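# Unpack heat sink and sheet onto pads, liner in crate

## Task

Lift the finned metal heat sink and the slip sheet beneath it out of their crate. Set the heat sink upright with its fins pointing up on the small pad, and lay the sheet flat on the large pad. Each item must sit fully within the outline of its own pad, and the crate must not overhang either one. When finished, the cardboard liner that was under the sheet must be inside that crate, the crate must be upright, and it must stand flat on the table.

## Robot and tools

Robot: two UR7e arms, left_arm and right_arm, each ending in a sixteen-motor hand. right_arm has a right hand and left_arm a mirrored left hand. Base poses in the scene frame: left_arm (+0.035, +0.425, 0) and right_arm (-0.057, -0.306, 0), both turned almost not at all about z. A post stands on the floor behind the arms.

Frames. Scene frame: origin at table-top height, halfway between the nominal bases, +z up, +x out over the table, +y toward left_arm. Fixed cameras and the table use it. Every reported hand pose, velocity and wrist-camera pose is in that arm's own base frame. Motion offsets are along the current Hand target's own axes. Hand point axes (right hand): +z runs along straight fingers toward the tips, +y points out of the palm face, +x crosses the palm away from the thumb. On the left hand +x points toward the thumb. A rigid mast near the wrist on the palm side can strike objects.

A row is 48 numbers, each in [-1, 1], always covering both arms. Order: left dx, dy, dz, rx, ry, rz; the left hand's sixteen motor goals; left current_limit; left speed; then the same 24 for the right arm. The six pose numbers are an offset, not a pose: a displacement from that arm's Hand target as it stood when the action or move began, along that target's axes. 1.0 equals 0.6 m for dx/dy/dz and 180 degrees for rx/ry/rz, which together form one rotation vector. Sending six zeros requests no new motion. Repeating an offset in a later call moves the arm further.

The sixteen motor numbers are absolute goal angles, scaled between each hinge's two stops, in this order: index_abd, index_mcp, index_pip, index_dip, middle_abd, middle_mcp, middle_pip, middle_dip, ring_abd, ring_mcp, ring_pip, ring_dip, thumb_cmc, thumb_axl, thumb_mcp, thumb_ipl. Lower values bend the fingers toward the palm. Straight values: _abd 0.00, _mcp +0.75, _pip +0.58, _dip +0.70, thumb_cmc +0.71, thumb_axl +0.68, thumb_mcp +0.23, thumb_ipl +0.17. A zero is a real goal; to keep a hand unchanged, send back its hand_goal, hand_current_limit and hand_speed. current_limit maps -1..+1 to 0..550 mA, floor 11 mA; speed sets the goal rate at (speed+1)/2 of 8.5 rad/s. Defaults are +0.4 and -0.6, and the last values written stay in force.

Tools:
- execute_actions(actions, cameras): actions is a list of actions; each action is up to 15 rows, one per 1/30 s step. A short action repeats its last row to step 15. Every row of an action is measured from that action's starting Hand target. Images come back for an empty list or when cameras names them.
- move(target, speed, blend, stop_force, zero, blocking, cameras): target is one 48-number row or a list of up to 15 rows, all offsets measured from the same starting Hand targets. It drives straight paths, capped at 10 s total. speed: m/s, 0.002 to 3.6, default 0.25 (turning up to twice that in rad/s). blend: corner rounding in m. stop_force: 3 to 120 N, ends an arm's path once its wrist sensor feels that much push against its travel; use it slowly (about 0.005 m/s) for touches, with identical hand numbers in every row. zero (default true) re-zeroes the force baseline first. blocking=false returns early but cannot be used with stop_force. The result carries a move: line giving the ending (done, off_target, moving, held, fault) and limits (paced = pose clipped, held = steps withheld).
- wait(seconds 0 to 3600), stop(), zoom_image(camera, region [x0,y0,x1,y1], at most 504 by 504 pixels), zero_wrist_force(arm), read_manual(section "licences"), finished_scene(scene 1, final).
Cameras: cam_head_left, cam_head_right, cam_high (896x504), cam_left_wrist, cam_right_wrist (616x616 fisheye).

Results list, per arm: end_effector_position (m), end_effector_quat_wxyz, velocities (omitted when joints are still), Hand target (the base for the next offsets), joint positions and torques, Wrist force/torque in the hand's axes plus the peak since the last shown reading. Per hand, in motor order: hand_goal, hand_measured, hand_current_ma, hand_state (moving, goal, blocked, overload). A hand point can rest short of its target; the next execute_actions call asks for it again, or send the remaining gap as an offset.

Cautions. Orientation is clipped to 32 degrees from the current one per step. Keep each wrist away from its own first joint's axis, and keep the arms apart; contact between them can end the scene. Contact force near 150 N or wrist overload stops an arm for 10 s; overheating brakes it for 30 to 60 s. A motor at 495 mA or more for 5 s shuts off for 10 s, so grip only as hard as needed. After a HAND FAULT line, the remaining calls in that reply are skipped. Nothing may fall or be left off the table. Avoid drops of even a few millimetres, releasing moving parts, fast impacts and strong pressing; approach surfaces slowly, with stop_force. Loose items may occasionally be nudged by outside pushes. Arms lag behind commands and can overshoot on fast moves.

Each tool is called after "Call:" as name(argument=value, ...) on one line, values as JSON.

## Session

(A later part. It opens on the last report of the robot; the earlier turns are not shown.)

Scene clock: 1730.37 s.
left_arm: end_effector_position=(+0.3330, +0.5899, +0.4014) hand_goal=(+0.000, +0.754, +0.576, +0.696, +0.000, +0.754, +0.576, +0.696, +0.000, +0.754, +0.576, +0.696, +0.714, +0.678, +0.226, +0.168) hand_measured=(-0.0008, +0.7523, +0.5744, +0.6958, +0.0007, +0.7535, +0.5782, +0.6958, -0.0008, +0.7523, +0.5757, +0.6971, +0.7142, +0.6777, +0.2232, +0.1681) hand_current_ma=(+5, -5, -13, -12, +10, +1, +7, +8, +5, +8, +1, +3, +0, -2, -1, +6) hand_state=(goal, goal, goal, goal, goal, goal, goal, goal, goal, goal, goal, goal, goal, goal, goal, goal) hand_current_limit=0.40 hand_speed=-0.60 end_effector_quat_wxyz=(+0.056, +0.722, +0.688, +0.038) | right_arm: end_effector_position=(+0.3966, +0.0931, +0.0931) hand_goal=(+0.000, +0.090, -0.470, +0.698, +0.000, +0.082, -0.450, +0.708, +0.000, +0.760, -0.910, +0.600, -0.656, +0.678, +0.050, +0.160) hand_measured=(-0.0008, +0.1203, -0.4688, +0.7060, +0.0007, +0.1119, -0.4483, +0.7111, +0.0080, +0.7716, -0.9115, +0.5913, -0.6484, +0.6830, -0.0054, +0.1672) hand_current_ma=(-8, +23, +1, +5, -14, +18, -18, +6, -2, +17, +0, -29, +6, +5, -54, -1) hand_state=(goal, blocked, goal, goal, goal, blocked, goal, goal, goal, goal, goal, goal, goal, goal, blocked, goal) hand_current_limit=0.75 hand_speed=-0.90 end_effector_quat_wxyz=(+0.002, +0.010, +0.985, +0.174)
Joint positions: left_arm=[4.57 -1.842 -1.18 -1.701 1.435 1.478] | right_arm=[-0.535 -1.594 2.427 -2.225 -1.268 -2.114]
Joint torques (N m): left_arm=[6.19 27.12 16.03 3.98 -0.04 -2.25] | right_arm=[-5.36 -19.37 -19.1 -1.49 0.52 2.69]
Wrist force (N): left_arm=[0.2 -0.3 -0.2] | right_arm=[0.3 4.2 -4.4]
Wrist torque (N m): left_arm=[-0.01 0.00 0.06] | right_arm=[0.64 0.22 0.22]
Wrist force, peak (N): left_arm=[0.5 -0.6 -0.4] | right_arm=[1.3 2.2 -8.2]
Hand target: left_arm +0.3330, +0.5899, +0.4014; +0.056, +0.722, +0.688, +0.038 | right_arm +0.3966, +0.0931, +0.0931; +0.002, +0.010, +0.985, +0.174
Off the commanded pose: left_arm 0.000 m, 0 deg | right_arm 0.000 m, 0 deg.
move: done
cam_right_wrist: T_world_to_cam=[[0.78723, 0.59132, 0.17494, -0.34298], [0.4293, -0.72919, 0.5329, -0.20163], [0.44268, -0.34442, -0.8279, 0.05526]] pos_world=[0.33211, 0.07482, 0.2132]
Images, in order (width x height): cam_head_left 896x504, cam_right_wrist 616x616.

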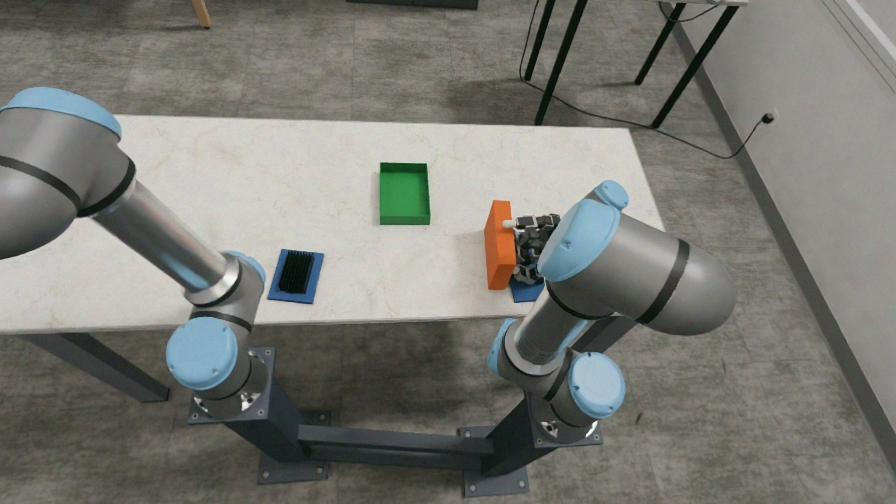

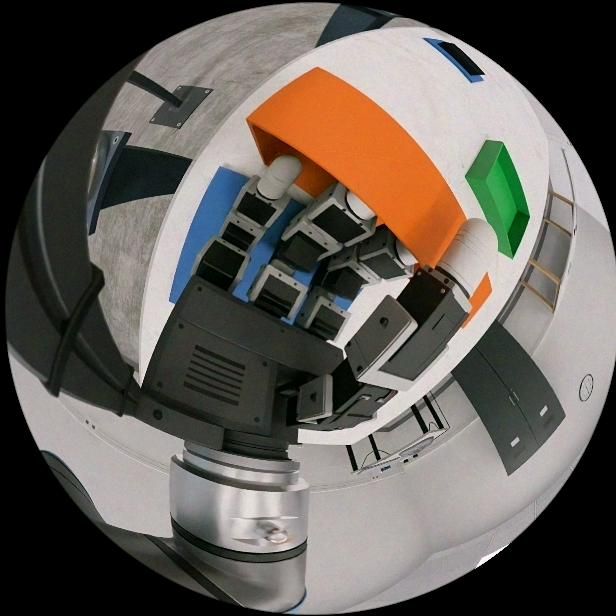

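Call:
move(target=[[0,0,0,0,0,0,0,0.754,0.576,0.696,0,0.754,0.576,0.696,0,0.754,0.576,0.696,0.714,0.678,0.226,0.168,0.4,-0.6, 0,0,0,0,0,0,0,0.09,-0.471,0.698,0,0.082,-0.451,0.708,0,0.76,-0.91,0.6,-0.657,0.677,0.25,0.16,0.4,-0.8],[0,0,0,0,0,0,0,0.754,0.576,0.696,0,0.754,0.576,0.696,0,0.754,0.576,0.696,0.714,0.678,0.226,0.168,0.4,-0.6, 0,0.0021,-0.0063,0,0,0,0,0.09,-0.471,0.698,0,0.082,-0.451,0.708,0,0.76,-0.91,0.6,-0.657,0.677,0.25,0.16,0.4,-0.8],[0,0,0,0,0,0,0,0.754,0.576,0.696,0,0.754,0.576,0.696,0,0.754,0.576,0.696,0.714,0.678,0.226,0.168,0.4,-0.6, 0,0.0021,-0.0063,0,0,0,0,0.09,-0.471,0.698,0,0.082,-0.451,0.708,0,0.3,-0.91,0.6,-0.657,0.677,0.25,0.16,0.4,-0.8]], speed=0.01, cameras=["cam_right_wrist"])

Call:
zoom_image(camera="cam_right_wrist", region=[180, 60, 520, 400])

Scene clock: 1803.77 s.
left_arm: end_effector_position=(+0.3330, +0.5899, +0.4014) hand_goal=(+0.000, +0.754, +0.576, +0.696, +0.000, +0.754, +0.576, +0.696, +0.000, +0.754, +0.576, +0.696, +0.714, +0.678, +0.226, +0.168) hand_measured=(+0.0007, +0.7535, +0.5731, +0.6958, -0.0008, +0.7535, +0.5770, +0.6971, +0.0007, +0.7523, +0.5770, +0.6958, +0.7142, +0.6777, +0.2242, +0.1681) hand_current_ma=(+8, -7, -14, -9, +4, +1, +9, +9, -2, +4, +1, +11, +3, -3, -9, +13) hand_state=(goal, goal, goal, goal, goal, goal, goal, goal, goal, goal, goal, goal, goal, goal, goal, goal) hand_current_limit=0.40 hand_speed=-0.60 end_effector_quat_wxyz=(+0.056, +0.722, +0.688, +0.038) | right_arm: end_effector_position=(+0.3966, +0.0930, +0.0970) hand_goal=(+0.000, +0.090, -0.470, +0.698, +0.000, +0.082, -0.450, +0.708, +0.000, +0.300, -0.910, +0.600, -0.656, +0.678, +0.250, +0.160) hand_measured=(-0.0008, +0.1203, -0.4701, +0.7060, +0.0007, +0.1119, -0.4483, +0.7111, +0.0080, +0.3772, -0.9115, +0.5900, -0.6471, +0.6820, +0.1985, +0.1662) hand_current_ma=(-8, +35, +2, +2, -9, +13, -8, +13, +3, +72, +9, -14, +3, +1, -62, +4) hand_state=(goal, blocked, goal, goal, goal, blocked, goal, goal, goal, blocked, goal, goal, goal, goal, blocked, goal) hand_current_limit=0.40 hand_speed=-0.80 end_effector_quat_wxyz=(+0.002, +0.010, +0.985, +0.174)
Joint positions: left_arm=[4.57 -1.842 -1.18 -1.701 1.435 1.478] | right_arm=[-0.536 -1.605 2.422 -2.21 -1.268 -2.114]
Joint torques (N m): left_arm=[5.8 27.21 16.96 3.86 0.13 -2.17] | right_arm=[-6.1 -7.55 -6.27 -4.32 -1.08 -2.88]
Wrist force (N): left_arm=[0.1 -0.2 -0.1] | right_arm=[0.2 -0.4 0.6]
Wrist torque (N m): left_arm=[0.00 0.01 0.06] | right_arm=[-0.06 0.01 -0.01]
Wrist force, peak (N): left_arm=[0.4 -0.6 -0.2] | right_arm=[0.4 4.2 -4.6]
Hand target: left_arm +0.3330, +0.5899, +0.4014; +0.056, +0.722, +0.688, +0.038 | right_arm +0.3966, +0.0930, +0.0970; +0.002, +0.010, +0.985, +0.174
Off the commanded pose: left_arm 0.000 m, 0 deg | right_arm 0.000 m, 0 deg.
move: done
cam_right_wrist: T_world_to_cam=[[0.78723, 0.59132, 0.17494, -0.34363], [0.4293, -0.72919, 0.5329, -0.20384], [0.44268, -0.34442, -0.8279, 0.05854]] pos_world=[0.33211, 0.07472, 0.2172]

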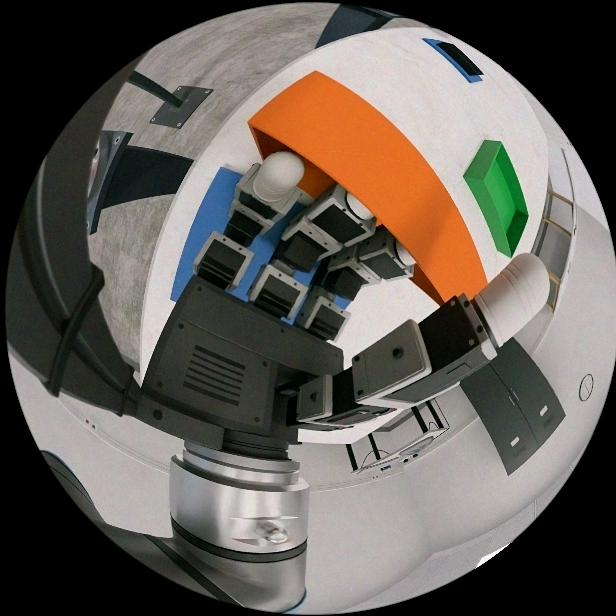

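Scaled by 1.482 from the camera's image (finer frame: 880x880).

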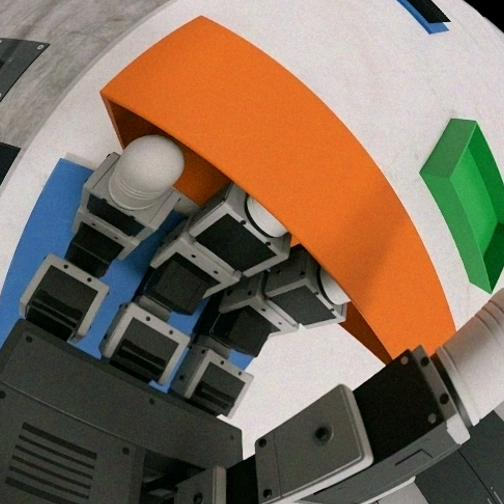

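Call:
move(target=[0,0,0,0,0,0,0,0.754,0.576,0.696,0,0.754,0.576,0.696,0,0.754,0.576,0.696,0.714,0.678,0.226,0.168,0.4,-0.6, 0,0,0,0,0,0,0,0.09,-0.471,0.698,0,0.082,-0.451,0.708,0,-0.342,-0.95,0.6,-0.657,0.677,0.25,0.16,0.4,-0.8], speed=0.01, cameras=["cam_right_wrist"])

Scene clock: 1814.20 s.
left_arm: end_effector_position=(+0.3330, +0.5899, +0.4014) hand_goal=(+0.000, +0.754, +0.576, +0.696, +0.000, +0.754, +0.576, +0.696, +0.000, +0.754, +0.576, +0.696, +0.714, +0.678, +0.226, +0.168) hand_measured=(+0.0007, +0.7523, +0.5731, +0.6958, +0.0007, +0.7535, +0.5782, +0.6971, +0.0007, +0.7511, +0.5770, +0.6958, +0.7129, +0.6767, +0.2232, +0.1681) hand_current_ma=(+7, -3, -12, -8, +7, +1, +9, +11, +3, +4, +2, +7, +2, +1, -3, +9) hand_state=(goal, goal, goal, goal, goal, goal, goal, goal, goal, goal, goal, goal, goal, goal, goal, goal) hand_current_limit=0.40 hand_speed=-0.60 end_effector_quat_wxyz=(+0.056, +0.722, +0.688, +0.038) | right_arm: end_effector_position=(+0.3966, +0.0930, +0.0970) hand_goal=(+0.000, +0.090, -0.470, +0.698, +0.000, +0.082, -0.450, +0.708, +0.000, -0.342, -0.950, +0.600, -0.656, +0.678, +0.250, +0.160) hand_measured=(-0.0008, +0.1203, -0.4688, +0.7060, +0.0007, +0.1119, -0.4483, +0.7111, +0.0065, -0.2535, -0.9371, +0.5888, -0.6484, +0.6820, +0.1995, +0.1662) hand_current_ma=(+2, +19, -4, +9, -21, +20, -12, +3, +3, +79, +17, -29, +5, -1, -48, -5) hand_state=(goal, blocked, goal, goal, goal, blocked, goal, goal, goal, blocked, goal, goal, goal, goal, blocked, goal) hand_current_limit=0.40 hand_speed=-0.80 end_effector_quat_wxyz=(+0.002, +0.010, +0.985, +0.174)
Joint positions: left_arm=[4.57 -1.842 -1.18 -1.701 1.435 1.478] | right_arm=[-0.536 -1.605 2.422 -2.21 -1.268 -2.114]
Joint torques (N m): left_arm=[5.3 27.12 16.91 3.77 -0.04 -2.29] | right_arm=[-3.62 -6.77 -6.13 -3.92 -1.15 -2.73]
Wrist force (N): left_arm=[0.2 -0.5 -0.1] | right_arm=[0.5 -0.5 0.5]
Wrist torque (N m): left_arm=[-0.04 0.00 0.07] | right_arm=[-0.05 -0.03 0.01]
Wrist force, peak (N): left_arm=[0.5 -0.6 -0.1] | right_arm=[0.1 -0.3 1.1]
Hand target: left_arm +0.3330, +0.5899, +0.4014; +0.056, +0.722, +0.688, +0.038 | right_arm +0.3966, +0.0930, +0.0970; +0.002, +0.010, +0.985, +0.174
Off the commanded pose: left_arm 0.000 m, 0 deg | right_arm 0.000 m, 0 deg.
move: done
cam_right_wrist: T_world_to_cam=[[0.78723, 0.59132, 0.17494, -0.34363], [0.4293, -0.72919, 0.5329, -0.20384], [0.44268, -0.34442, -0.8279, 0.05854]] pos_world=[0.33211, 0.07472, 0.2172]

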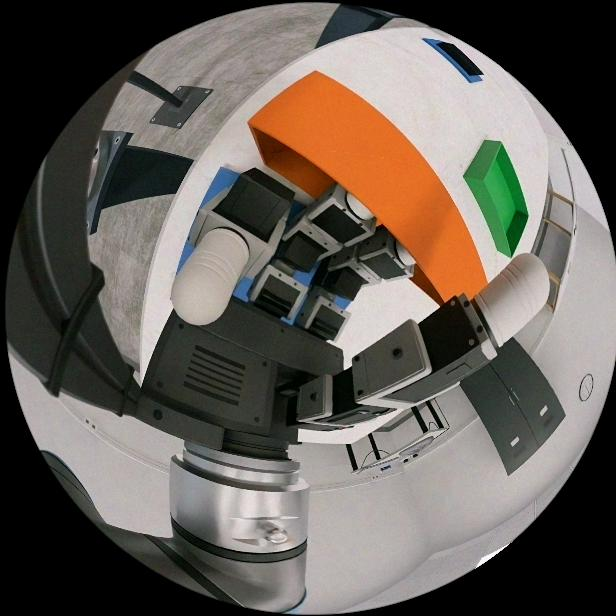

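Call:
move(target=[0,0,0,0,0,0,0,0.754,0.576,0.696,0,0.754,0.576,0.696,0,0.754,0.576,0.696,0.714,0.678,0.226,0.168,0.4,-0.6, 0,0,0,0,0,0,0,0.09,-0.471,0.698,0,0.082,-0.451,0.708,0,0.548,-0.81,0.261,-0.657,0.677,0.25,0.16,0.4,-0.8], speed=0.01)

Call:
move(target=[0,0,0,0,0,0,0,0.754,0.576,0.696,0,0.754,0.576,0.696,0,0.754,0.576,0.696,0.714,0.678,0.226,0.168,0.4,-0.6, 0,0.0219,0.0032,0.0667,0,0,0,0.342,-0.635,0.478,0,0.342,-0.635,0.478,0,0.548,-0.81,0.261,-0.657,0.677,0.25,0.16,0.4,-0.95], speed=0.04, cameras=["cam_right_wrist","cam_head_left"])

Call:
zoom_image(camera="cam_right_wrist", region=[180, 60, 520, 400])

Call:
zoom_image(camera="cam_head_left", region=[460, 180, 560, 300])

Scene clock: 1850.80 s.
left_arm: end_effector_position=(+0.3330, +0.5899, +0.4014) hand_goal=(+0.000, +0.754, +0.576, +0.696, +0.000, +0.754, +0.576, +0.696, +0.000, +0.754, +0.576, +0.696, +0.714, +0.678, +0.226, +0.168) hand_measured=(+0.0007, +0.7523, +0.5731, +0.6958, +0.0007, +0.7535, +0.5782, +0.6958, +0.0021, +0.7523, +0.5757, +0.6971, +0.7142, +0.6788, +0.2232, +0.1681) hand_current_ma=(+3, -9, -13, -7, +5, -5, +9, +11, +5, +6, +7, +2, +4, +4, -6, +11) hand_state=(goal, goal, goal, goal, goal, goal, goal, goal, goal, goal, goal, goal, goal, goal, goal, goal) hand_current_limit=0.40 hand_speed=-0.60 end_effector_quat_wxyz=(+0.056, +0.722, +0.688, +0.038) | right_arm: end_effector_position=(+0.3966, +0.0930, +0.0970) hand_goal=(+0.000, +0.090, -0.470, +0.698, +0.000, +0.082, -0.450, +0.708, +0.000, +0.548, -0.810, +0.262, -0.656, +0.678, +0.250, +0.160) hand_measured=(+0.0007, +0.1203, -0.4688, +0.7060, +0.0007, +0.1119, -0.4483, +0.7111, +0.0065, +0.5665, -0.8152, +0.2715, -0.6484, +0.6820, +0.1985, +0.1672) hand_current_ma=(-3, +20, -1, +0, -10, +20, -5, +16, +1, +15, +3, -2, +6, +2, -43, +11) hand_state=(goal, blocked, goal, goal, goal, blocked, goal, goal, goal, goal, goal, goal, goal, goal, blocked, goal) hand_current_limit=0.40 hand_speed=-0.80 end_effector_quat_wxyz=(+0.002, +0.010, +0.985, +0.174)
Joint positions: left_arm=[4.57 -1.842 -1.18 -1.701 1.435 1.478] | right_arm=[-0.536 -1.605 2.422 -2.21 -1.268 -2.114]
Joint torques (N m): left_arm=[5.73 27.21 16.27 3.63 0.01 -2.21] | right_arm=[-0.4 -8.15 -6.18 -3.76 -1.05 -2.75]
Wrist force (N): left_arm=[0.4 -0.5 -0.2] | right_arm=[0.2 -0.3 0.2]
Wrist torque (N m): left_arm=[-0.04 -0.03 0.08] | right_arm=[-0.01 0.00 -0.01]
Wrist force, peak (N): left_arm=[0.4 -0.7 -0.2] | right_arm=[0.3 -0.5 0.9]
Hand target: left_arm +0.3330, +0.5899, +0.4014; +0.056, +0.722, +0.688, +0.038 | right_arm +0.3966, +0.0930, +0.0970; +0.002, +0.010, +0.985, +0.174
Off the commanded pose: left_arm 0.000 m, 0 deg | right_arm 0.000 m, 0 deg.
move: done

Scene clock: 1853.70 s.
left_arm: end_effector_position=(+0.3330, +0.5899, +0.4014) hand_goal=(+0.000, +0.754, +0.576, +0.696, +0.000, +0.754, +0.576, +0.696, +0.000, +0.754, +0.576, +0.696, +0.714, +0.678, +0.226, +0.168) hand_measured=(-0.0008, +0.7535, +0.5731, +0.6971, +0.0007, +0.7535, +0.5782, +0.6971, -0.0023, +0.7523, +0.5757, +0.6971, +0.7142, +0.6756, +0.2232, +0.1672) hand_current_ma=(+5, -9, -8, -11, +7, -1, +7, +6, +3, +5, +12, +7, +0, -4, -8, +7) hand_state=(goal, goal, goal, goal, goal, goal, goal, goal, goal, goal, goal, goal, goal, goal, goal, goal) hand_current_limit=0.40 hand_speed=-0.60 end_effector_quat_wxyz=(+0.056, +0.722, +0.688, +0.038) | right_arm: end_effector_position=(+0.3969, +0.1060, +0.0998) hand_goal=(+0.000, +0.342, -0.634, +0.478, +0.000, +0.342, -0.634, +0.478, +0.000, +0.548, -0.810, +0.262, -0.656, +0.678, +0.250, +0.160) hand_measured=(-0.0008, +0.3627, -0.5971, +0.4919, -0.0008, +0.3615, -0.5894, +0.4996, +0.0080, +0.5665, -0.8152, +0.2728, -0.6484, +0.6820, +0.1985, +0.1672) hand_current_ma=(+0, +19, +39, +2, -5, +11, +29, +25, +2, +20, -4, +3, +2, -13, -54, +9) hand_state=(goal, blocked, blocked, goal, goal, goal, blocked, blocked, goal, goal, goal, goal, goal, goal, blocked, goal) hand_current_limit=0.40 hand_speed=-0.95 end_effector_quat_wxyz=(+0.001, +0.010, +0.998, +0.070) end_effector_velocity=(+0.001, +0.000, +0.001) end_effector_angular_velocity=(+0.007, -0.004, +0.002)
Joint positions: left_arm=[4.57 -1.842 -1.18 -1.701 1.435 1.478] | right_arm=[-0.392 -1.668 2.41 -2.262 -1.441 -1.947]
Joint velocities: left_arm=[within noise] | right_arm=[-0.004 0 -0.001 0.001 0.007 -0.007]
Joint torques (N m): left_arm=[6.24 27.01 17.17 3.69 0.01 -2.23] | right_arm=[-6.03 -11.19 -20.28 -2.76 2.13 -2.39]
Wrist force (N): left_arm=[0.3 -0.6 -0.2] | right_arm=[0.2 -0.3 0.4]
Wrist torque (N m): left_arm=[-0.05 -0.01 0.08] | right_arm=[0.07 0.01 -0.06]
Wrist force, peak (N): left_arm=[0.5 -0.6 -0.2] | right_arm=[0.4 -0.3 0.9]
Hand target: left_arm +0.3330, +0.5899, +0.4014; +0.056, +0.722, +0.688, +0.038 | right_arm +0.3968, +0.1060, +0.0997; +0.001, +0.010, +0.998, +0.070
Off the commanded pose: left_arm 0.000 m, 0 deg | right_arm 0.000 m, 0 deg.
move: done
cam_right_wrist: T_world_to_cam=[[0.7878, 0.61429, 0.04481, -0.34171], [0.43157, -0.60245, 0.67142, -0.22411], [0.43944, -0.50961, -0.73972, 0.07513]] pos_world=[0.3329, 0.11318, 0.22135]
Images, in order (width x height): cam_head_left 896x504, cam_right_wrist 616x616.

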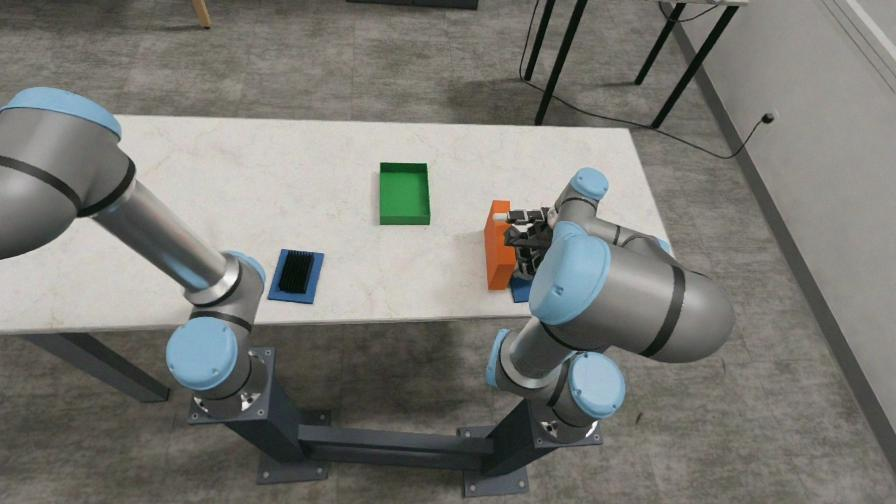

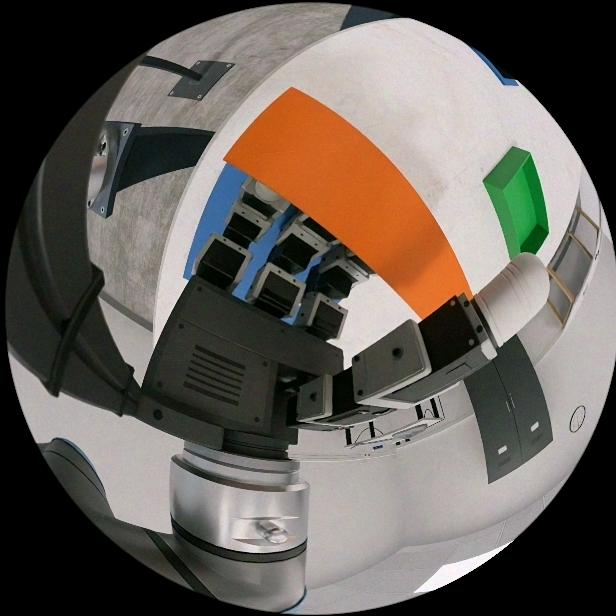

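Scaled by 1.482 from the camera's image (finer frame: 880x880).

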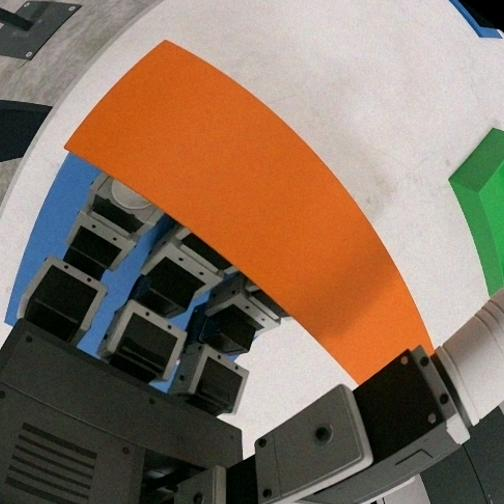

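Scaled by 4.200 from the camera's image (finer frame: 1280x720).

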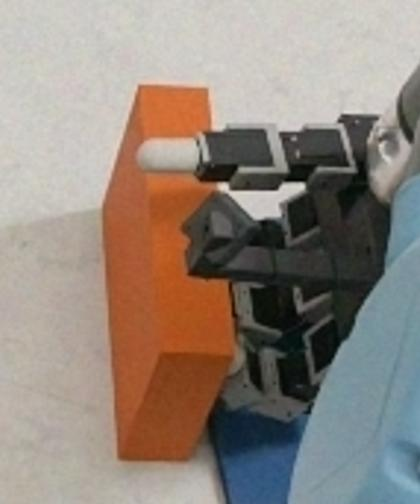

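Call:
zoom_image(camera="cam_right_wrist", region=[220, 160, 430, 340])

Scaled by 2.400 from the camera's image (finer frame: 880x880).

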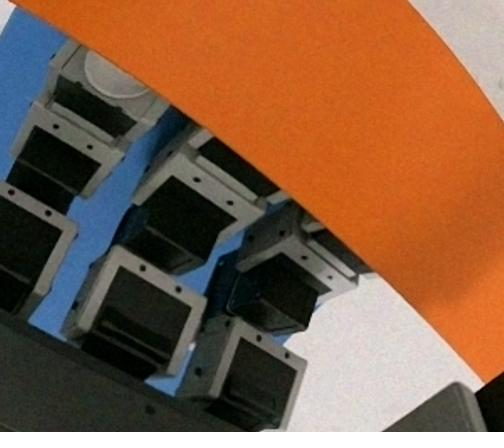

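Call:
move(target=[[0,0,0,0,0,0,0,0.754,0.576,0.696,0,0.754,0.576,0.696,0,0.754,0.576,0.696,0.714,0.678,0.226,0.168,0.4,-0.6, 0,0,0,0,0,0,0,0.342,-0.635,0.478,0,0.342,-0.635,0.478,0,0.342,-0.635,0.478,-0.657,0.677,0.236,-0.57,0.4,-0.9],[0,0,0,0,0,0,0,0.754,0.576,0.696,0,0.754,0.576,0.696,0,0.754,0.576,0.696,0.714,0.678,0.226,0.168,0.4,-0.6, 0,0,0,0,0,0,0,0.342,-0.635,0.478,0,0.342,-0.635,0.478,0,0.342,-0.635,0.478,-0.657,0.677,0.236,-0.8,0.4,-0.9]], speed=0.01, cameras=["cam_right_wrist","cam_head_left"])

Call:
zoom_image(camera="cam_head_left", region=[460, 180, 560, 300])

Scene clock: 1882.63 s.
left_arm: end_effector_position=(+0.3330, +0.5899, +0.4014) hand_goal=(+0.000, +0.754, +0.576, +0.696, +0.000, +0.754, +0.576, +0.696, +0.000, +0.754, +0.576, +0.696, +0.714, +0.678, +0.226, +0.168) hand_measured=(-0.0008, +0.7523, +0.5744, +0.6958, +0.0007, +0.7523, +0.5782, +0.6971, +0.0007, +0.7511, +0.5744, +0.6958, +0.7154, +0.6777, +0.2232, +0.1672) hand_current_ma=(+6, +2, -16, -9, +2, +1, +10, +8, +2, +8, +7, +4, +7, -5, -2, +10) hand_state=(goal, goal, goal, goal, goal, goal, goal, goal, goal, goal, goal, goal, goal, goal, goal, goal) hand_current_limit=0.40 hand_speed=-0.60 end_effector_quat_wxyz=(+0.056, +0.722, +0.688, +0.038) | right_arm: end_effector_position=(+0.3968, +0.1060, +0.0997) hand_goal=(+0.000, +0.342, -0.634, +0.478, +0.000, +0.342, -0.634, +0.478, +0.000, +0.342, -0.634, +0.478, -0.656, +0.678, +0.236, -0.800) hand_measured=(-0.0023, +0.3688, -0.6048, +0.4856, +0.0007, +0.3615, -0.5894, +0.4983, +0.0080, +0.4122, -0.6356, +0.4665, -0.6484, +0.6830, +0.2786, -0.6894) hand_current_ma=(-3, +29, +26, +3, -2, +18, +21, +22, -5, +63, +1, -30, +3, -3, +42, +134) hand_state=(goal, blocked, blocked, goal, goal, goal, blocked, goal, goal, blocked, goal, goal, goal, goal, blocked, blocked) hand_current_limit=0.40 hand_speed=-0.90 end_effector_quat_wxyz=(+0.001, +0.010, +0.998, +0.070)
Joint positions: left_arm=[4.57 -1.842 -1.18 -1.701 1.435 1.478] | right_arm=[-0.393 -1.668 2.41 -2.262 -1.441 -1.947]
Joint torques (N m): left_arm=[6.06 27.39 16.66 3.75 0.03 -2.3] | right_arm=[-6.73 -7.53 -7.47 -0.29 1.43 -2.33]
Wrist force (N): left_arm=[0.2 -0.4 -0.1] | right_arm=[0.0 0.8 -0.1]
Wrist torque (N m): left_arm=[-0.02 0.00 0.07] | right_arm=[0.16 0.03 -0.07]
Wrist force, peak (N): left_arm=[0.4 -0.7 -0.1] | right_arm=[0.1 1.1 0.3]
Hand target: left_arm +0.3330, +0.5899, +0.4014; +0.056, +0.722, +0.688, +0.038 | right_arm +0.3968, +0.1060, +0.0997; +0.001, +0.010, +0.998, +0.070
Off the commanded pose: left_arm 0.000 m, 0 deg | right_arm 0.000 m, 0 deg.
move: done
cam_right_wrist: T_world_to_cam=[[0.78763, 0.61451, 0.04487, -0.34155], [0.43187, -0.60254, 0.67115, -0.22415], [0.43946, -0.50924, -0.73997, 0.07512]] pos_world=[0.3328, 0.11308, 0.22135]
Images, in order (width x height): cam_head_left 896x504, cam_right_wrist 616x616.

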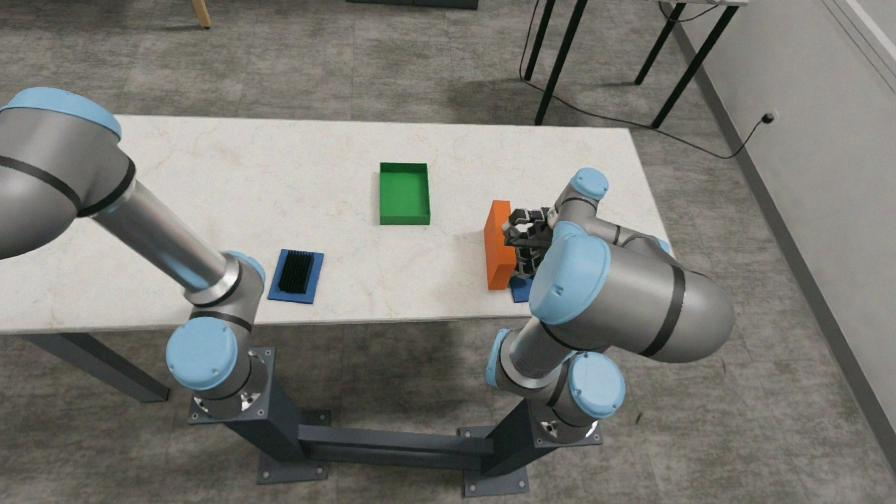

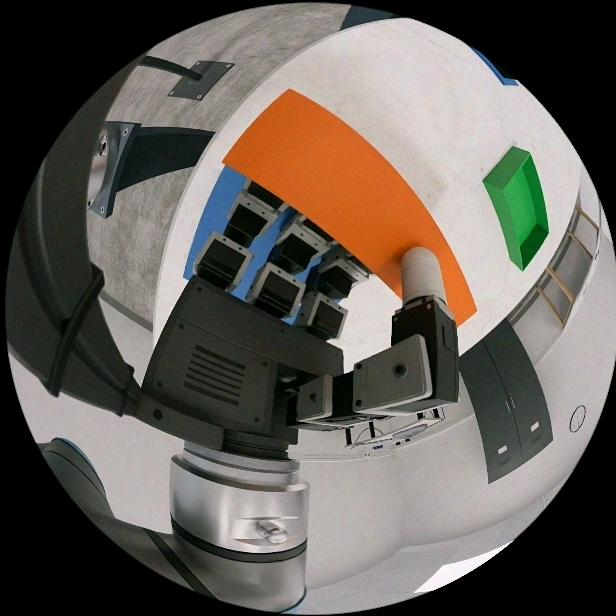

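Scaled by 4.200 from the camera's image (finer frame: 1280x720).

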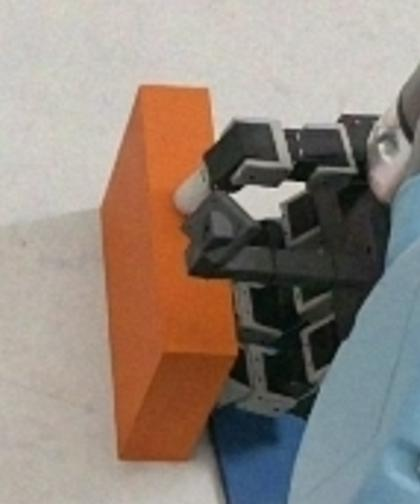

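Call:
move(target=[0,0,0,0,0,0,0,0.754,0.576,0.696,0,0.754,0.576,0.696,0,0.754,0.576,0.696,0.714,0.678,0.226,0.168,0.4,-0.6, 0,-0.0204,-0.0045,0,0,0,0,0.342,-0.635,0.478,0,0.342,-0.635,0.478,0,0.342,-0.635,0.478,-0.657,0.677,0.236,-0.8,0.4,-0.9], speed=0.015, cameras=["cam_right_wrist","cam_head_left"])

Call:
zoom_image(camera="cam_head_left", region=[460, 180, 560, 300])

Scene clock: 1890.93 s.
left_arm: end_effector_position=(+0.3330, +0.5899, +0.4014) hand_goal=(+0.000, +0.754, +0.576, +0.696, +0.000, +0.754, +0.576, +0.696, +0.000, +0.754, +0.576, +0.696, +0.714, +0.678, +0.226, +0.168) hand_measured=(-0.0008, +0.7535, +0.5731, +0.6971, +0.0007, +0.7535, +0.5782, +0.6958, -0.0008, +0.7523, +0.5770, +0.6971, +0.7142, +0.6777, +0.2232, +0.1681) hand_current_ma=(+3, -5, -18, -6, +5, +0, +8, +8, +0, +5, +6, +7, +6, +0, -5, +3) hand_state=(goal, goal, goal, goal, goal, goal, goal, goal, goal, goal, goal, goal, goal, goal, goal, goal) hand_current_limit=0.40 hand_speed=-0.60 end_effector_quat_wxyz=(+0.056, +0.722, +0.688, +0.038) | right_arm: end_effector_position=(+0.3966, +0.0934, +0.1007) hand_goal=(+0.000, +0.342, -0.634, +0.478, +0.000, +0.342, -0.634, +0.478, +0.000, +0.342, -0.634, +0.478, -0.656, +0.678, +0.236, -0.800) hand_measured=(-0.0023, +0.3688, -0.6048, +0.4919, -0.0037, +0.3627, -0.5958, +0.4945, +0.0080, +0.4122, -0.6356, +0.4677, -0.6534, +0.6788, +0.2866, -0.7104) hand_current_ma=(+3, +34, +23, +5, -10, +6, +17, +17, -3, +55, +10, -15, -4, +3, +58, +99) hand_state=(goal, blocked, blocked, goal, goal, blocked, blocked, goal, goal, blocked, goal, goal, goal, goal, blocked, blocked) hand_current_limit=0.40 hand_speed=-0.90 end_effector_quat_wxyz=(+0.001, +0.010, +0.998, +0.070)
Joint positions: left_arm=[4.57 -1.842 -1.18 -1.701 1.435 1.478] | right_arm=[-0.426 -1.671 2.408 -2.252 -1.442 -1.981]
Joint torques (N m): left_arm=[5.25 26.99 15.76 3.63 -0.14 -2.17] | right_arm=[6.95 -19.28 -22.98 -1.67 -1 2.47]
Wrist force (N): left_arm=[0.4 -0.6 -0.1] | right_arm=[0.0 1.6 -0.7]
Wrist torque (N m): left_arm=[-0.05 -0.03 0.08] | right_arm=[0.23 0.02 0.03]
Wrist force, peak (N): left_arm=[0.3 -0.7 -0.3] | right_arm=[-0.2 1.8 -0.7]
Hand target: left_arm +0.3330, +0.5899, +0.4014; +0.056, +0.722, +0.688, +0.038 | right_arm +0.3966, +0.0935, +0.1007; +0.001, +0.010, +0.998, +0.070
Off the commanded pose: left_arm 0.000 m, 0 deg | right_arm 0.000 m, 0 deg.
move: done
cam_right_wrist: T_world_to_cam=[[0.78751, 0.61467, 0.04488, -0.33373], [0.43199, -0.60246, 0.67114, -0.23225], [0.43957, -0.50914, -0.73997, 0.06947]] pos_world=[0.3326, 0.10058, 0.22225]
Images, in order (width x height): cam_head_left 896x504, cam_right_wrist 616x616.

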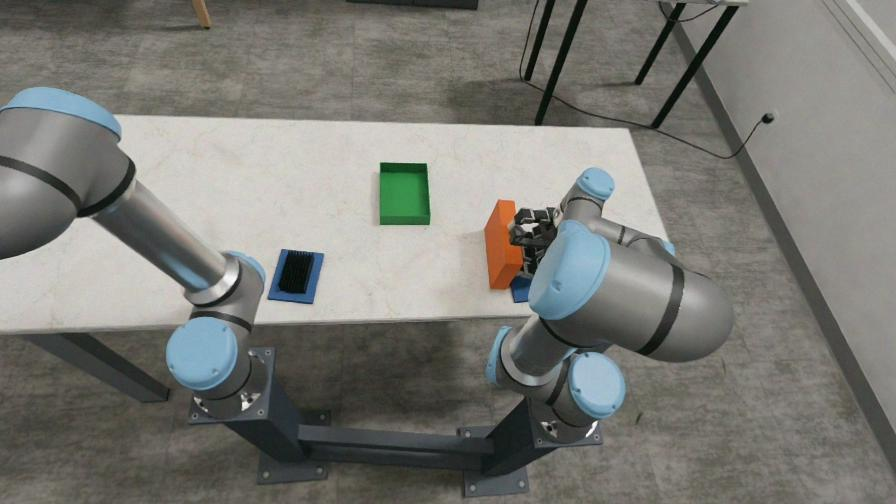

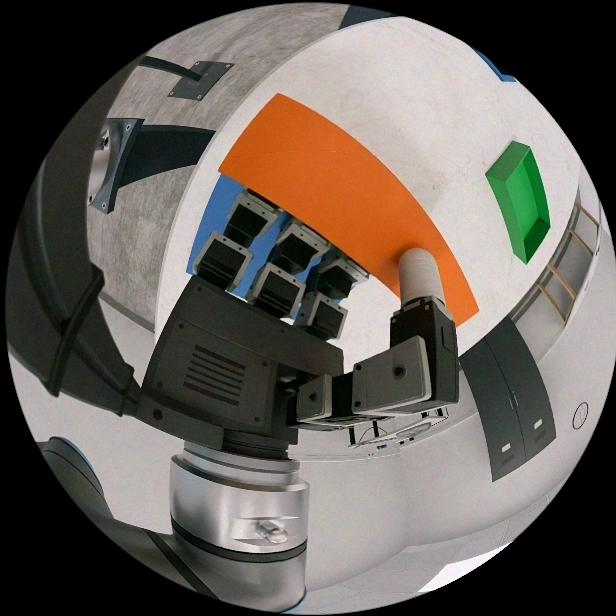

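Scaled by 4.200 from the camera's image (finer frame: 1280x720).

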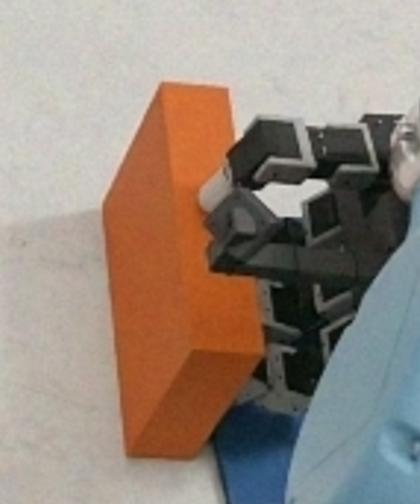

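Call:
move(target=[0,0,0,0,0,0,0,0.754,0.576,0.696,0,0.754,0.576,0.696,0,0.754,0.576,0.696,0.714,0.678,0.226,0.168,0.4,-0.6, 0,0.0204,0.0045,0,0,0,0,0.342,-0.635,0.478,0,0.342,-0.635,0.478,0,0.342,-0.635,0.478,-0.657,0.677,0.236,-0.8,0.4,-0.9], speed=0.015, cameras=["cam_head_left"])

Call:
zoom_image(camera="cam_head_left", region=[460, 180, 560, 300])

Scene clock: 1899.50 s.
left_arm: end_effector_position=(+0.3330, +0.5899, +0.4014) hand_goal=(+0.000, +0.754, +0.576, +0.696, +0.000, +0.754, +0.576, +0.696, +0.000, +0.754, +0.576, +0.696, +0.714, +0.678, +0.226, +0.168) hand_measured=(+0.0007, +0.7511, +0.5731, +0.6958, +0.0007, +0.7523, +0.5782, +0.6971, -0.0008, +0.7523, +0.5770, +0.6971, +0.7154, +0.6767, +0.2232, +0.1672) hand_current_ma=(+7, -10, -11, -6, +13, +3, +10, +9, +4, +3, +1, +5, +4, -5, -10, +6) hand_state=(goal, goal, goal, goal, goal, goal, goal, goal, goal, goal, goal, goal, goal, goal, goal, goal) hand_current_limit=0.40 hand_speed=-0.60 end_effector_quat_wxyz=(+0.056, +0.722, +0.688, +0.038) | right_arm: end_effector_position=(+0.3968, +0.1060, +0.0997) hand_goal=(+0.000, +0.342, -0.634, +0.478, +0.000, +0.342, -0.634, +0.478, +0.000, +0.342, -0.634, +0.478, -0.656, +0.678, +0.236, -0.800) hand_measured=(-0.0023, +0.3724, -0.6061, +0.4856, +0.0007, +0.3736, -0.6009, +0.4919, +0.0080, +0.4122, -0.6356, +0.4677, -0.6459, +0.6820, +0.2885, -0.7218) hand_current_ma=(-5, +26, +14, +11, -6, +8, +17, +23, +9, +65, +16, -27, -16, +0, +38, +84) hand_state=(goal, blocked, blocked, goal, goal, blocked, blocked, goal, goal, blocked, goal, goal, goal, goal, blocked, blocked) hand_current_limit=0.40 hand_speed=-0.90 end_effector_quat_wxyz=(+0.001, +0.010, +0.998, +0.070)
Joint positions: left_arm=[4.57 -1.842 -1.18 -1.701 1.435 1.478] | right_arm=[-0.392 -1.668 2.41 -2.262 -1.441 -1.947]
Joint torques (N m): left_arm=[5.34 27.27 16.43 3.48 -0.24 -2.04] | right_arm=[-6.99 -8.51 -9.55 -2.98 1.74 -2.07]
Wrist force (N): left_arm=[0.3 -0.3 -0.1] | right_arm=[0.1 0.8 -0.5]
Wrist torque (N m): left_arm=[-0.01 -0.01 0.07] | right_arm=[0.16 0.02 -0.06]
Wrist force, peak (N): left_arm=[0.5 -0.6 -0.3] | right_arm=[0.1 1.5 -1.0]
Hand target: left_arm +0.3330, +0.5899, +0.4014; +0.056, +0.722, +0.688, +0.038 | right_arm +0.3968, +0.1060, +0.0997; +0.001, +0.010, +0.998, +0.070
Off the commanded pose: left_arm 0.000 m, 0 deg | right_arm 0.000 m, 0 deg.
move: done

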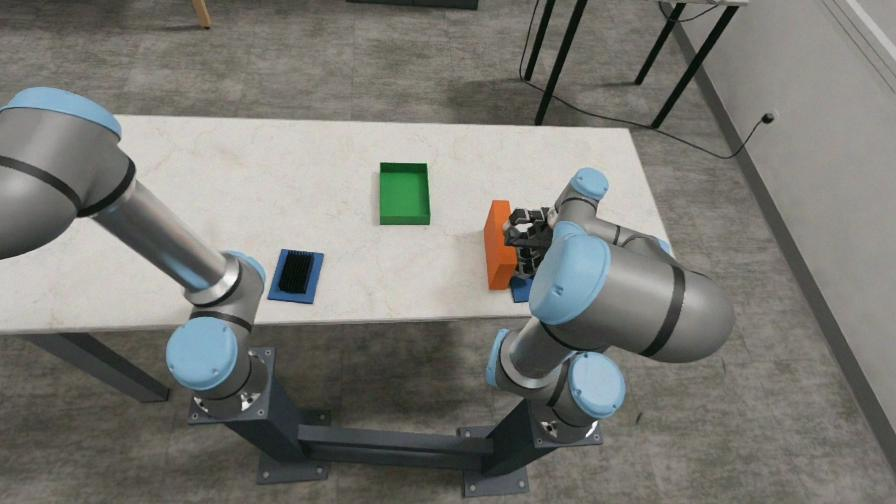

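Scaled by 4.200 from the camera's image (finer frame: 1280x720).

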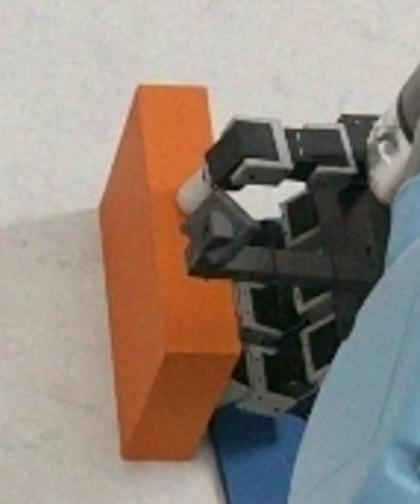

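Call:
move(target=[[0,0,0,0,0,0,0,0.754,0.576,0.696,0,0.754,0.576,0.696,0,0.754,0.576,0.696,0.714,0.678,0.226,0.168,0.4,-0.6, 0,0,0,0,0,0,0,0.342,-0.635,0.478,0,0.342,-0.635,0.478,0,0.342,-0.635,0.478,-0.657,0.677,0.236,0.16,0.4,-0.85],[0,0,0,0,0,0,0,0.754,0.576,0.696,0,0.754,0.576,0.696,0,0.754,0.576,0.696,0.714,0.678,0.226,0.168,0.4,-0.6, 0,-0.023,0.0015,0,0,0,0,0.342,-0.635,0.478,0,0.342,-0.635,0.478,0,0.342,-0.635,0.478,-0.657,0.677,0.236,0.16,0.4,-0.85],[0,0,0,0,0,0,0,0.754,0.576,0.696,0,0.754,0.576,0.696,0,0.754,0.576,0.696,0.714,0.678,0.226,0.168,0.4,-0.6, 0,-0.0511,0.0078,0,0,0,0,0.342,-0.635,0.478,0,0.342,-0.635,0.478,0,0.342,-0.635,0.478,-0.657,0.677,0.236,0.16,0.4,-0.85]], speed=0.015, blend=[0,0.003,0], cameras=["cam_right_wrist","cam_head_left"])

Call:
zoom_image(camera="cam_right_wrist", region=[180, 60, 520, 400])

Call:
zoom_image(camera="cam_head_left", region=[460, 180, 560, 300])

Scene clock: 1928.63 s.
left_arm: end_effector_position=(+0.3330, +0.5899, +0.4014) hand_goal=(+0.000, +0.754, +0.576, +0.696, +0.000, +0.754, +0.576, +0.696, +0.000, +0.754, +0.576, +0.696, +0.714, +0.678, +0.226, +0.168) hand_measured=(-0.0008, +0.7535, +0.5731, +0.6958, +0.0007, +0.7511, +0.5770, +0.6958, -0.0008, +0.7523, +0.5770, +0.6971, +0.7142, +0.6767, +0.2242, +0.1672) hand_current_ma=(+3, -4, -15, -7, +5, +3, +13, +9, +1, +10, +9, +1, +7, -7, -3, +8) hand_state=(goal, goal, goal, goal, goal, goal, goal, goal, goal, goal, goal, goal, goal, goal, goal, goal) hand_current_limit=0.40 hand_speed=-0.60 end_effector_quat_wxyz=(+0.056, +0.722, +0.688, +0.038) | right_arm: end_effector_position=(+0.3962, +0.0762, +0.0908) hand_goal=(+0.000, +0.342, -0.634, +0.478, +0.000, +0.342, -0.634, +0.478, +0.000, +0.342, -0.634, +0.478, -0.656, +0.678, +0.236, +0.160) hand_measured=(-0.0023, +0.3736, -0.6074, +0.4919, +0.0007, +0.3736, -0.6022, +0.4919, +0.0080, +0.4122, -0.6356, +0.4665, -0.6446, +0.6830, +0.2262, +0.1367) hand_current_ma=(-10, +38, +19, -1, -16, +21, +20, +12, +1, +58, +12, -27, +14, -14, +0, -14) hand_state=(goal, blocked, blocked, goal, goal, blocked, blocked, goal, goal, blocked, goal, goal, goal, goal, goal, blocked) hand_current_limit=0.40 hand_speed=-0.85 end_effector_quat_wxyz=(+0.001, +0.010, +0.998, +0.070)
Joint positions: left_arm=[4.57 -1.842 -1.18 -1.701 1.435 1.478] | right_arm=[-0.471 -1.645 2.418 -2.282 -1.445 -2.026]
Joint torques (N m): left_arm=[7.02 26.8 16.17 3.54 0 -2.15] | right_arm=[6.7 -17.23 -9.19 -2.61 -0.91 2.28]
Wrist force (N): left_arm=[0.3 -0.5 -0.3] | right_arm=[-0.3 0.2 0.5]
Wrist torque (N m): left_arm=[-0.02 -0.01 0.07] | right_arm=[0.10 0.06 0.01]
Wrist force, peak (N): left_arm=[0.5 -0.6 -0.1] | right_arm=[-0.1 1.5 -0.9]
Hand target: left_arm +0.3330, +0.5899, +0.4014; +0.056, +0.722, +0.688, +0.038 | right_arm +0.3962, +0.0763, +0.0908; +0.001, +0.010, +0.998, +0.070
Off the commanded pose: left_arm 0.000 m, 0 deg | right_arm 0.000 m, 0 deg.
move: done
cam_right_wrist: T_world_to_cam=[[0.78751, 0.61467, 0.04488, -0.32239], [0.43199, -0.60246, 0.67114, -0.23579], [0.43957, -0.50914, -0.73997, 0.05356]] pos_world=[0.3322, 0.08338, 0.21235]
Images, in order (width x height): cam_head_left 896x504, cam_right_wrist 616x616.

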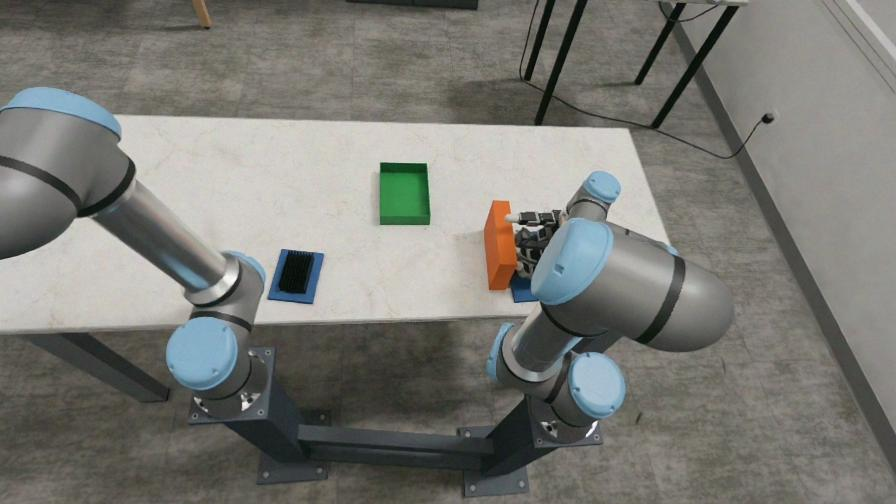

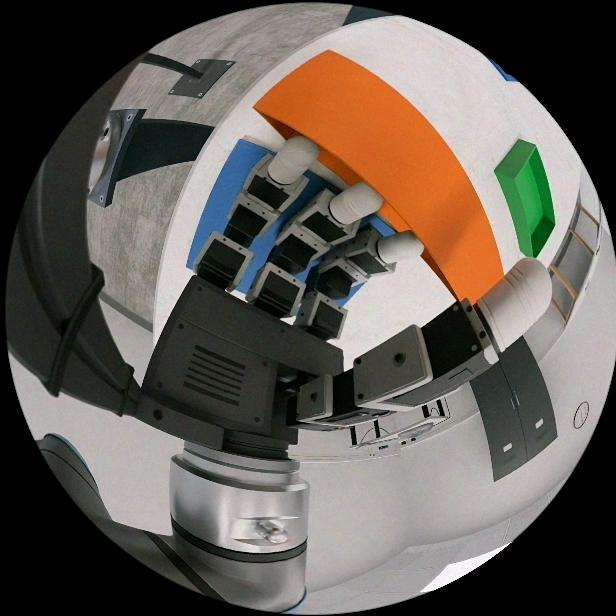

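Scaled by 1.482 from the camera's image (finer frame: 880x880).

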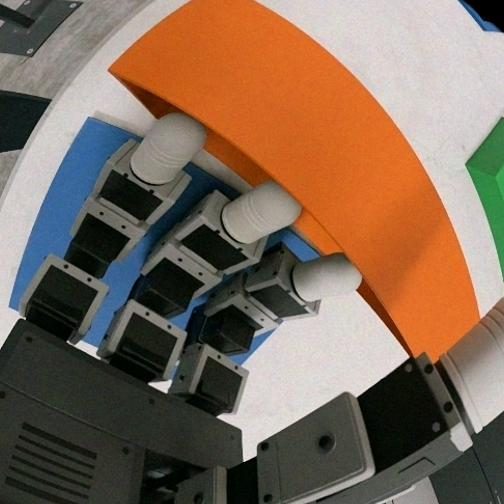

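Scaled by 4.200 from the camera's image (finer frame: 1280x720).

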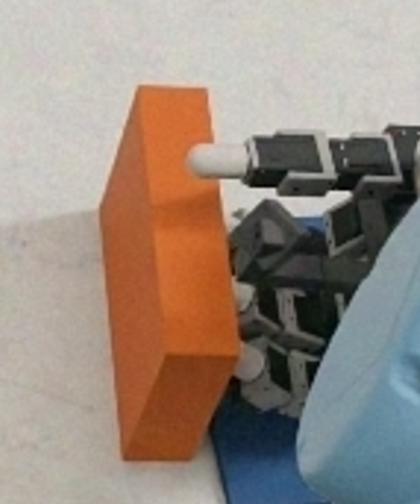

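Call:
zoom_image(camera="cam_right_wrist", region=[240, 110, 460, 310])

Scaled by 2.291 from the camera's image (finer frame: 880x880).

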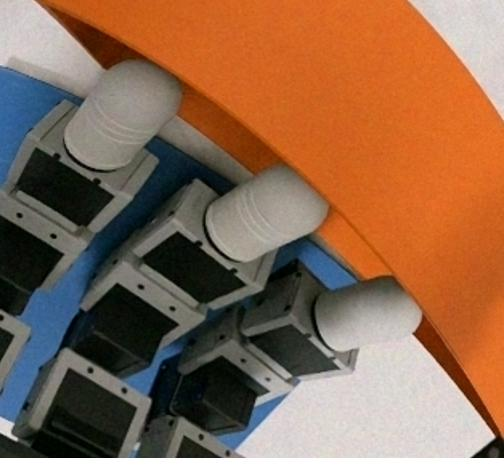

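Call:
move(target=[0,0,0,0,0,0,0,0.754,0.576,0.696,0,0.754,0.576,0.696,0,0.754,0.576,0.696,0.714,0.678,0.226,0.168,0.4,-0.6, 0,-0.13,-0.0,0,0,0,0,0.342,-0.635,0.478,0,0.342,-0.635,0.478,0,0.342,-0.635,0.478,-0.657,0.677,0.236,0.16,0.4,-0.85], speed=0.05, cameras=["cam_right_wrist","cam_head_right"])

Call:
zoom_image(camera="cam_right_wrist", region=[180, 30, 520, 300])

Scene clock: 1944.90 s.
left_arm: end_effector_position=(+0.3330, +0.5899, +0.4014) hand_goal=(+0.000, +0.754, +0.576, +0.696, +0.000, +0.754, +0.576, +0.696, +0.000, +0.754, +0.576, +0.696, +0.714, +0.678, +0.226, +0.168) hand_measured=(-0.0008, +0.7523, +0.5731, +0.6958, -0.0008, +0.7535, +0.5782, +0.6958, +0.0007, +0.7523, +0.5770, +0.6971, +0.7154, +0.6777, +0.2242, +0.1681) hand_current_ma=(+6, -5, -14, -10, +9, +3, +10, +9, +1, +4, +1, +3, +4, -1, -6, +11) hand_state=(goal, goal, goal, goal, goal, goal, goal, goal, goal, goal, goal, goal, goal, goal, goal, goal) hand_current_limit=0.40 hand_speed=-0.60 end_effector_quat_wxyz=(+0.056, +0.722, +0.688, +0.038) | right_arm: end_effector_position=(+0.3948, -0.0010, +0.0800) hand_goal=(+0.000, +0.342, -0.634, +0.478, +0.000, +0.342, -0.634, +0.478, +0.000, +0.342, -0.634, +0.478, -0.656, +0.678, +0.236, +0.160) hand_measured=(-0.0023, +0.3736, -0.6074, +0.4919, -0.0008, +0.3736, -0.6022, +0.4919, +0.0080, +0.4122, -0.6356, +0.4665, -0.6446, +0.6820, +0.2262, +0.1367) hand_current_ma=(+2, +18, +18, +6, -21, +8, +10, +5, +0, +58, +4, -14, +2, -11, -13, -22) hand_state=(goal, blocked, blocked, goal, goal, blocked, blocked, goal, goal, blocked, goal, goal, goal, goal, goal, blocked) hand_current_limit=0.40 hand_speed=-0.85 end_effector_quat_wxyz=(+0.001, +0.010, +0.998, +0.070)
Joint positions: left_arm=[4.57 -1.842 -1.18 -1.701 1.435 1.478] | right_arm=[-0.657 -1.585 2.393 -2.296 -1.459 -2.212]
Joint torques (N m): left_arm=[5.78 27.34 17.11 3.33 -0.25 -2.33] | right_arm=[5.34 -24.52 -6.84 -2.47 0.85 2.62]
Wrist force (N): left_arm=[0.5 -0.5 -0.1] | right_arm=[-0.2 -0.1 0.6]
Wrist torque (N m): left_arm=[-0.03 -0.04 0.09] | right_arm=[0.05 0.03 0.00]
Wrist force, peak (N): left_arm=[0.3 -0.7 -0.2] | right_arm=[0.2 0.6 0.7]
Hand target: left_arm +0.3330, +0.5899, +0.4014; +0.056, +0.722, +0.688, +0.038 | right_arm +0.3947, -0.0009, +0.0799; +0.001, +0.010, +0.998, +0.070
Off the commanded pose: left_arm 0.000 m, 0 deg | right_arm 0.000 m, 0 deg.
move: done
cam_right_wrist: T_world_to_cam=[[0.78763, 0.61452, 0.04481, -0.27338], [0.43181, -0.60239, 0.67132, -0.27443], [0.43953, -0.5094, -0.73981, 0.00686]] pos_world=[0.3308, 0.00618, 0.20155]
Images, in order (width x height): cam_head_right 896x504, cam_right_wrist 616x616.

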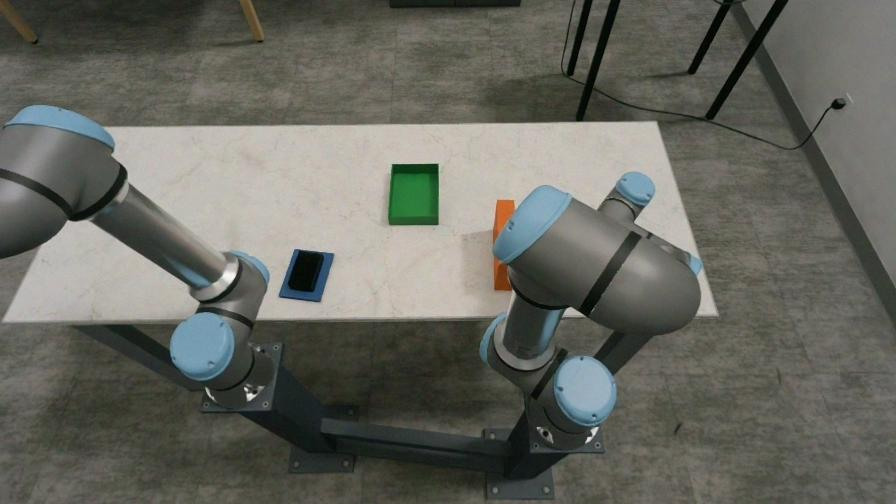

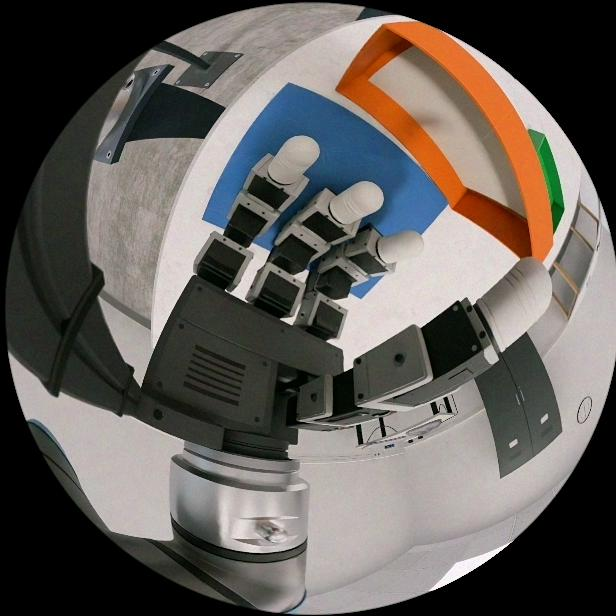

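Scaled by 1.482 from the camera's image (finer frame: 880x880).

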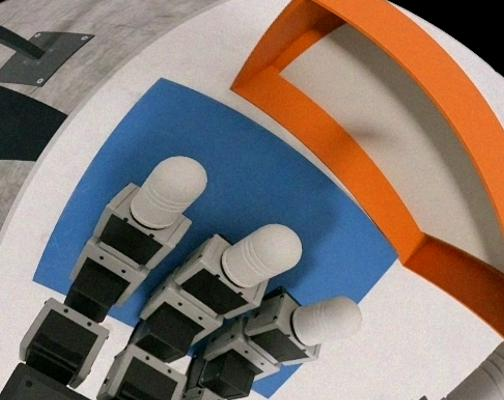

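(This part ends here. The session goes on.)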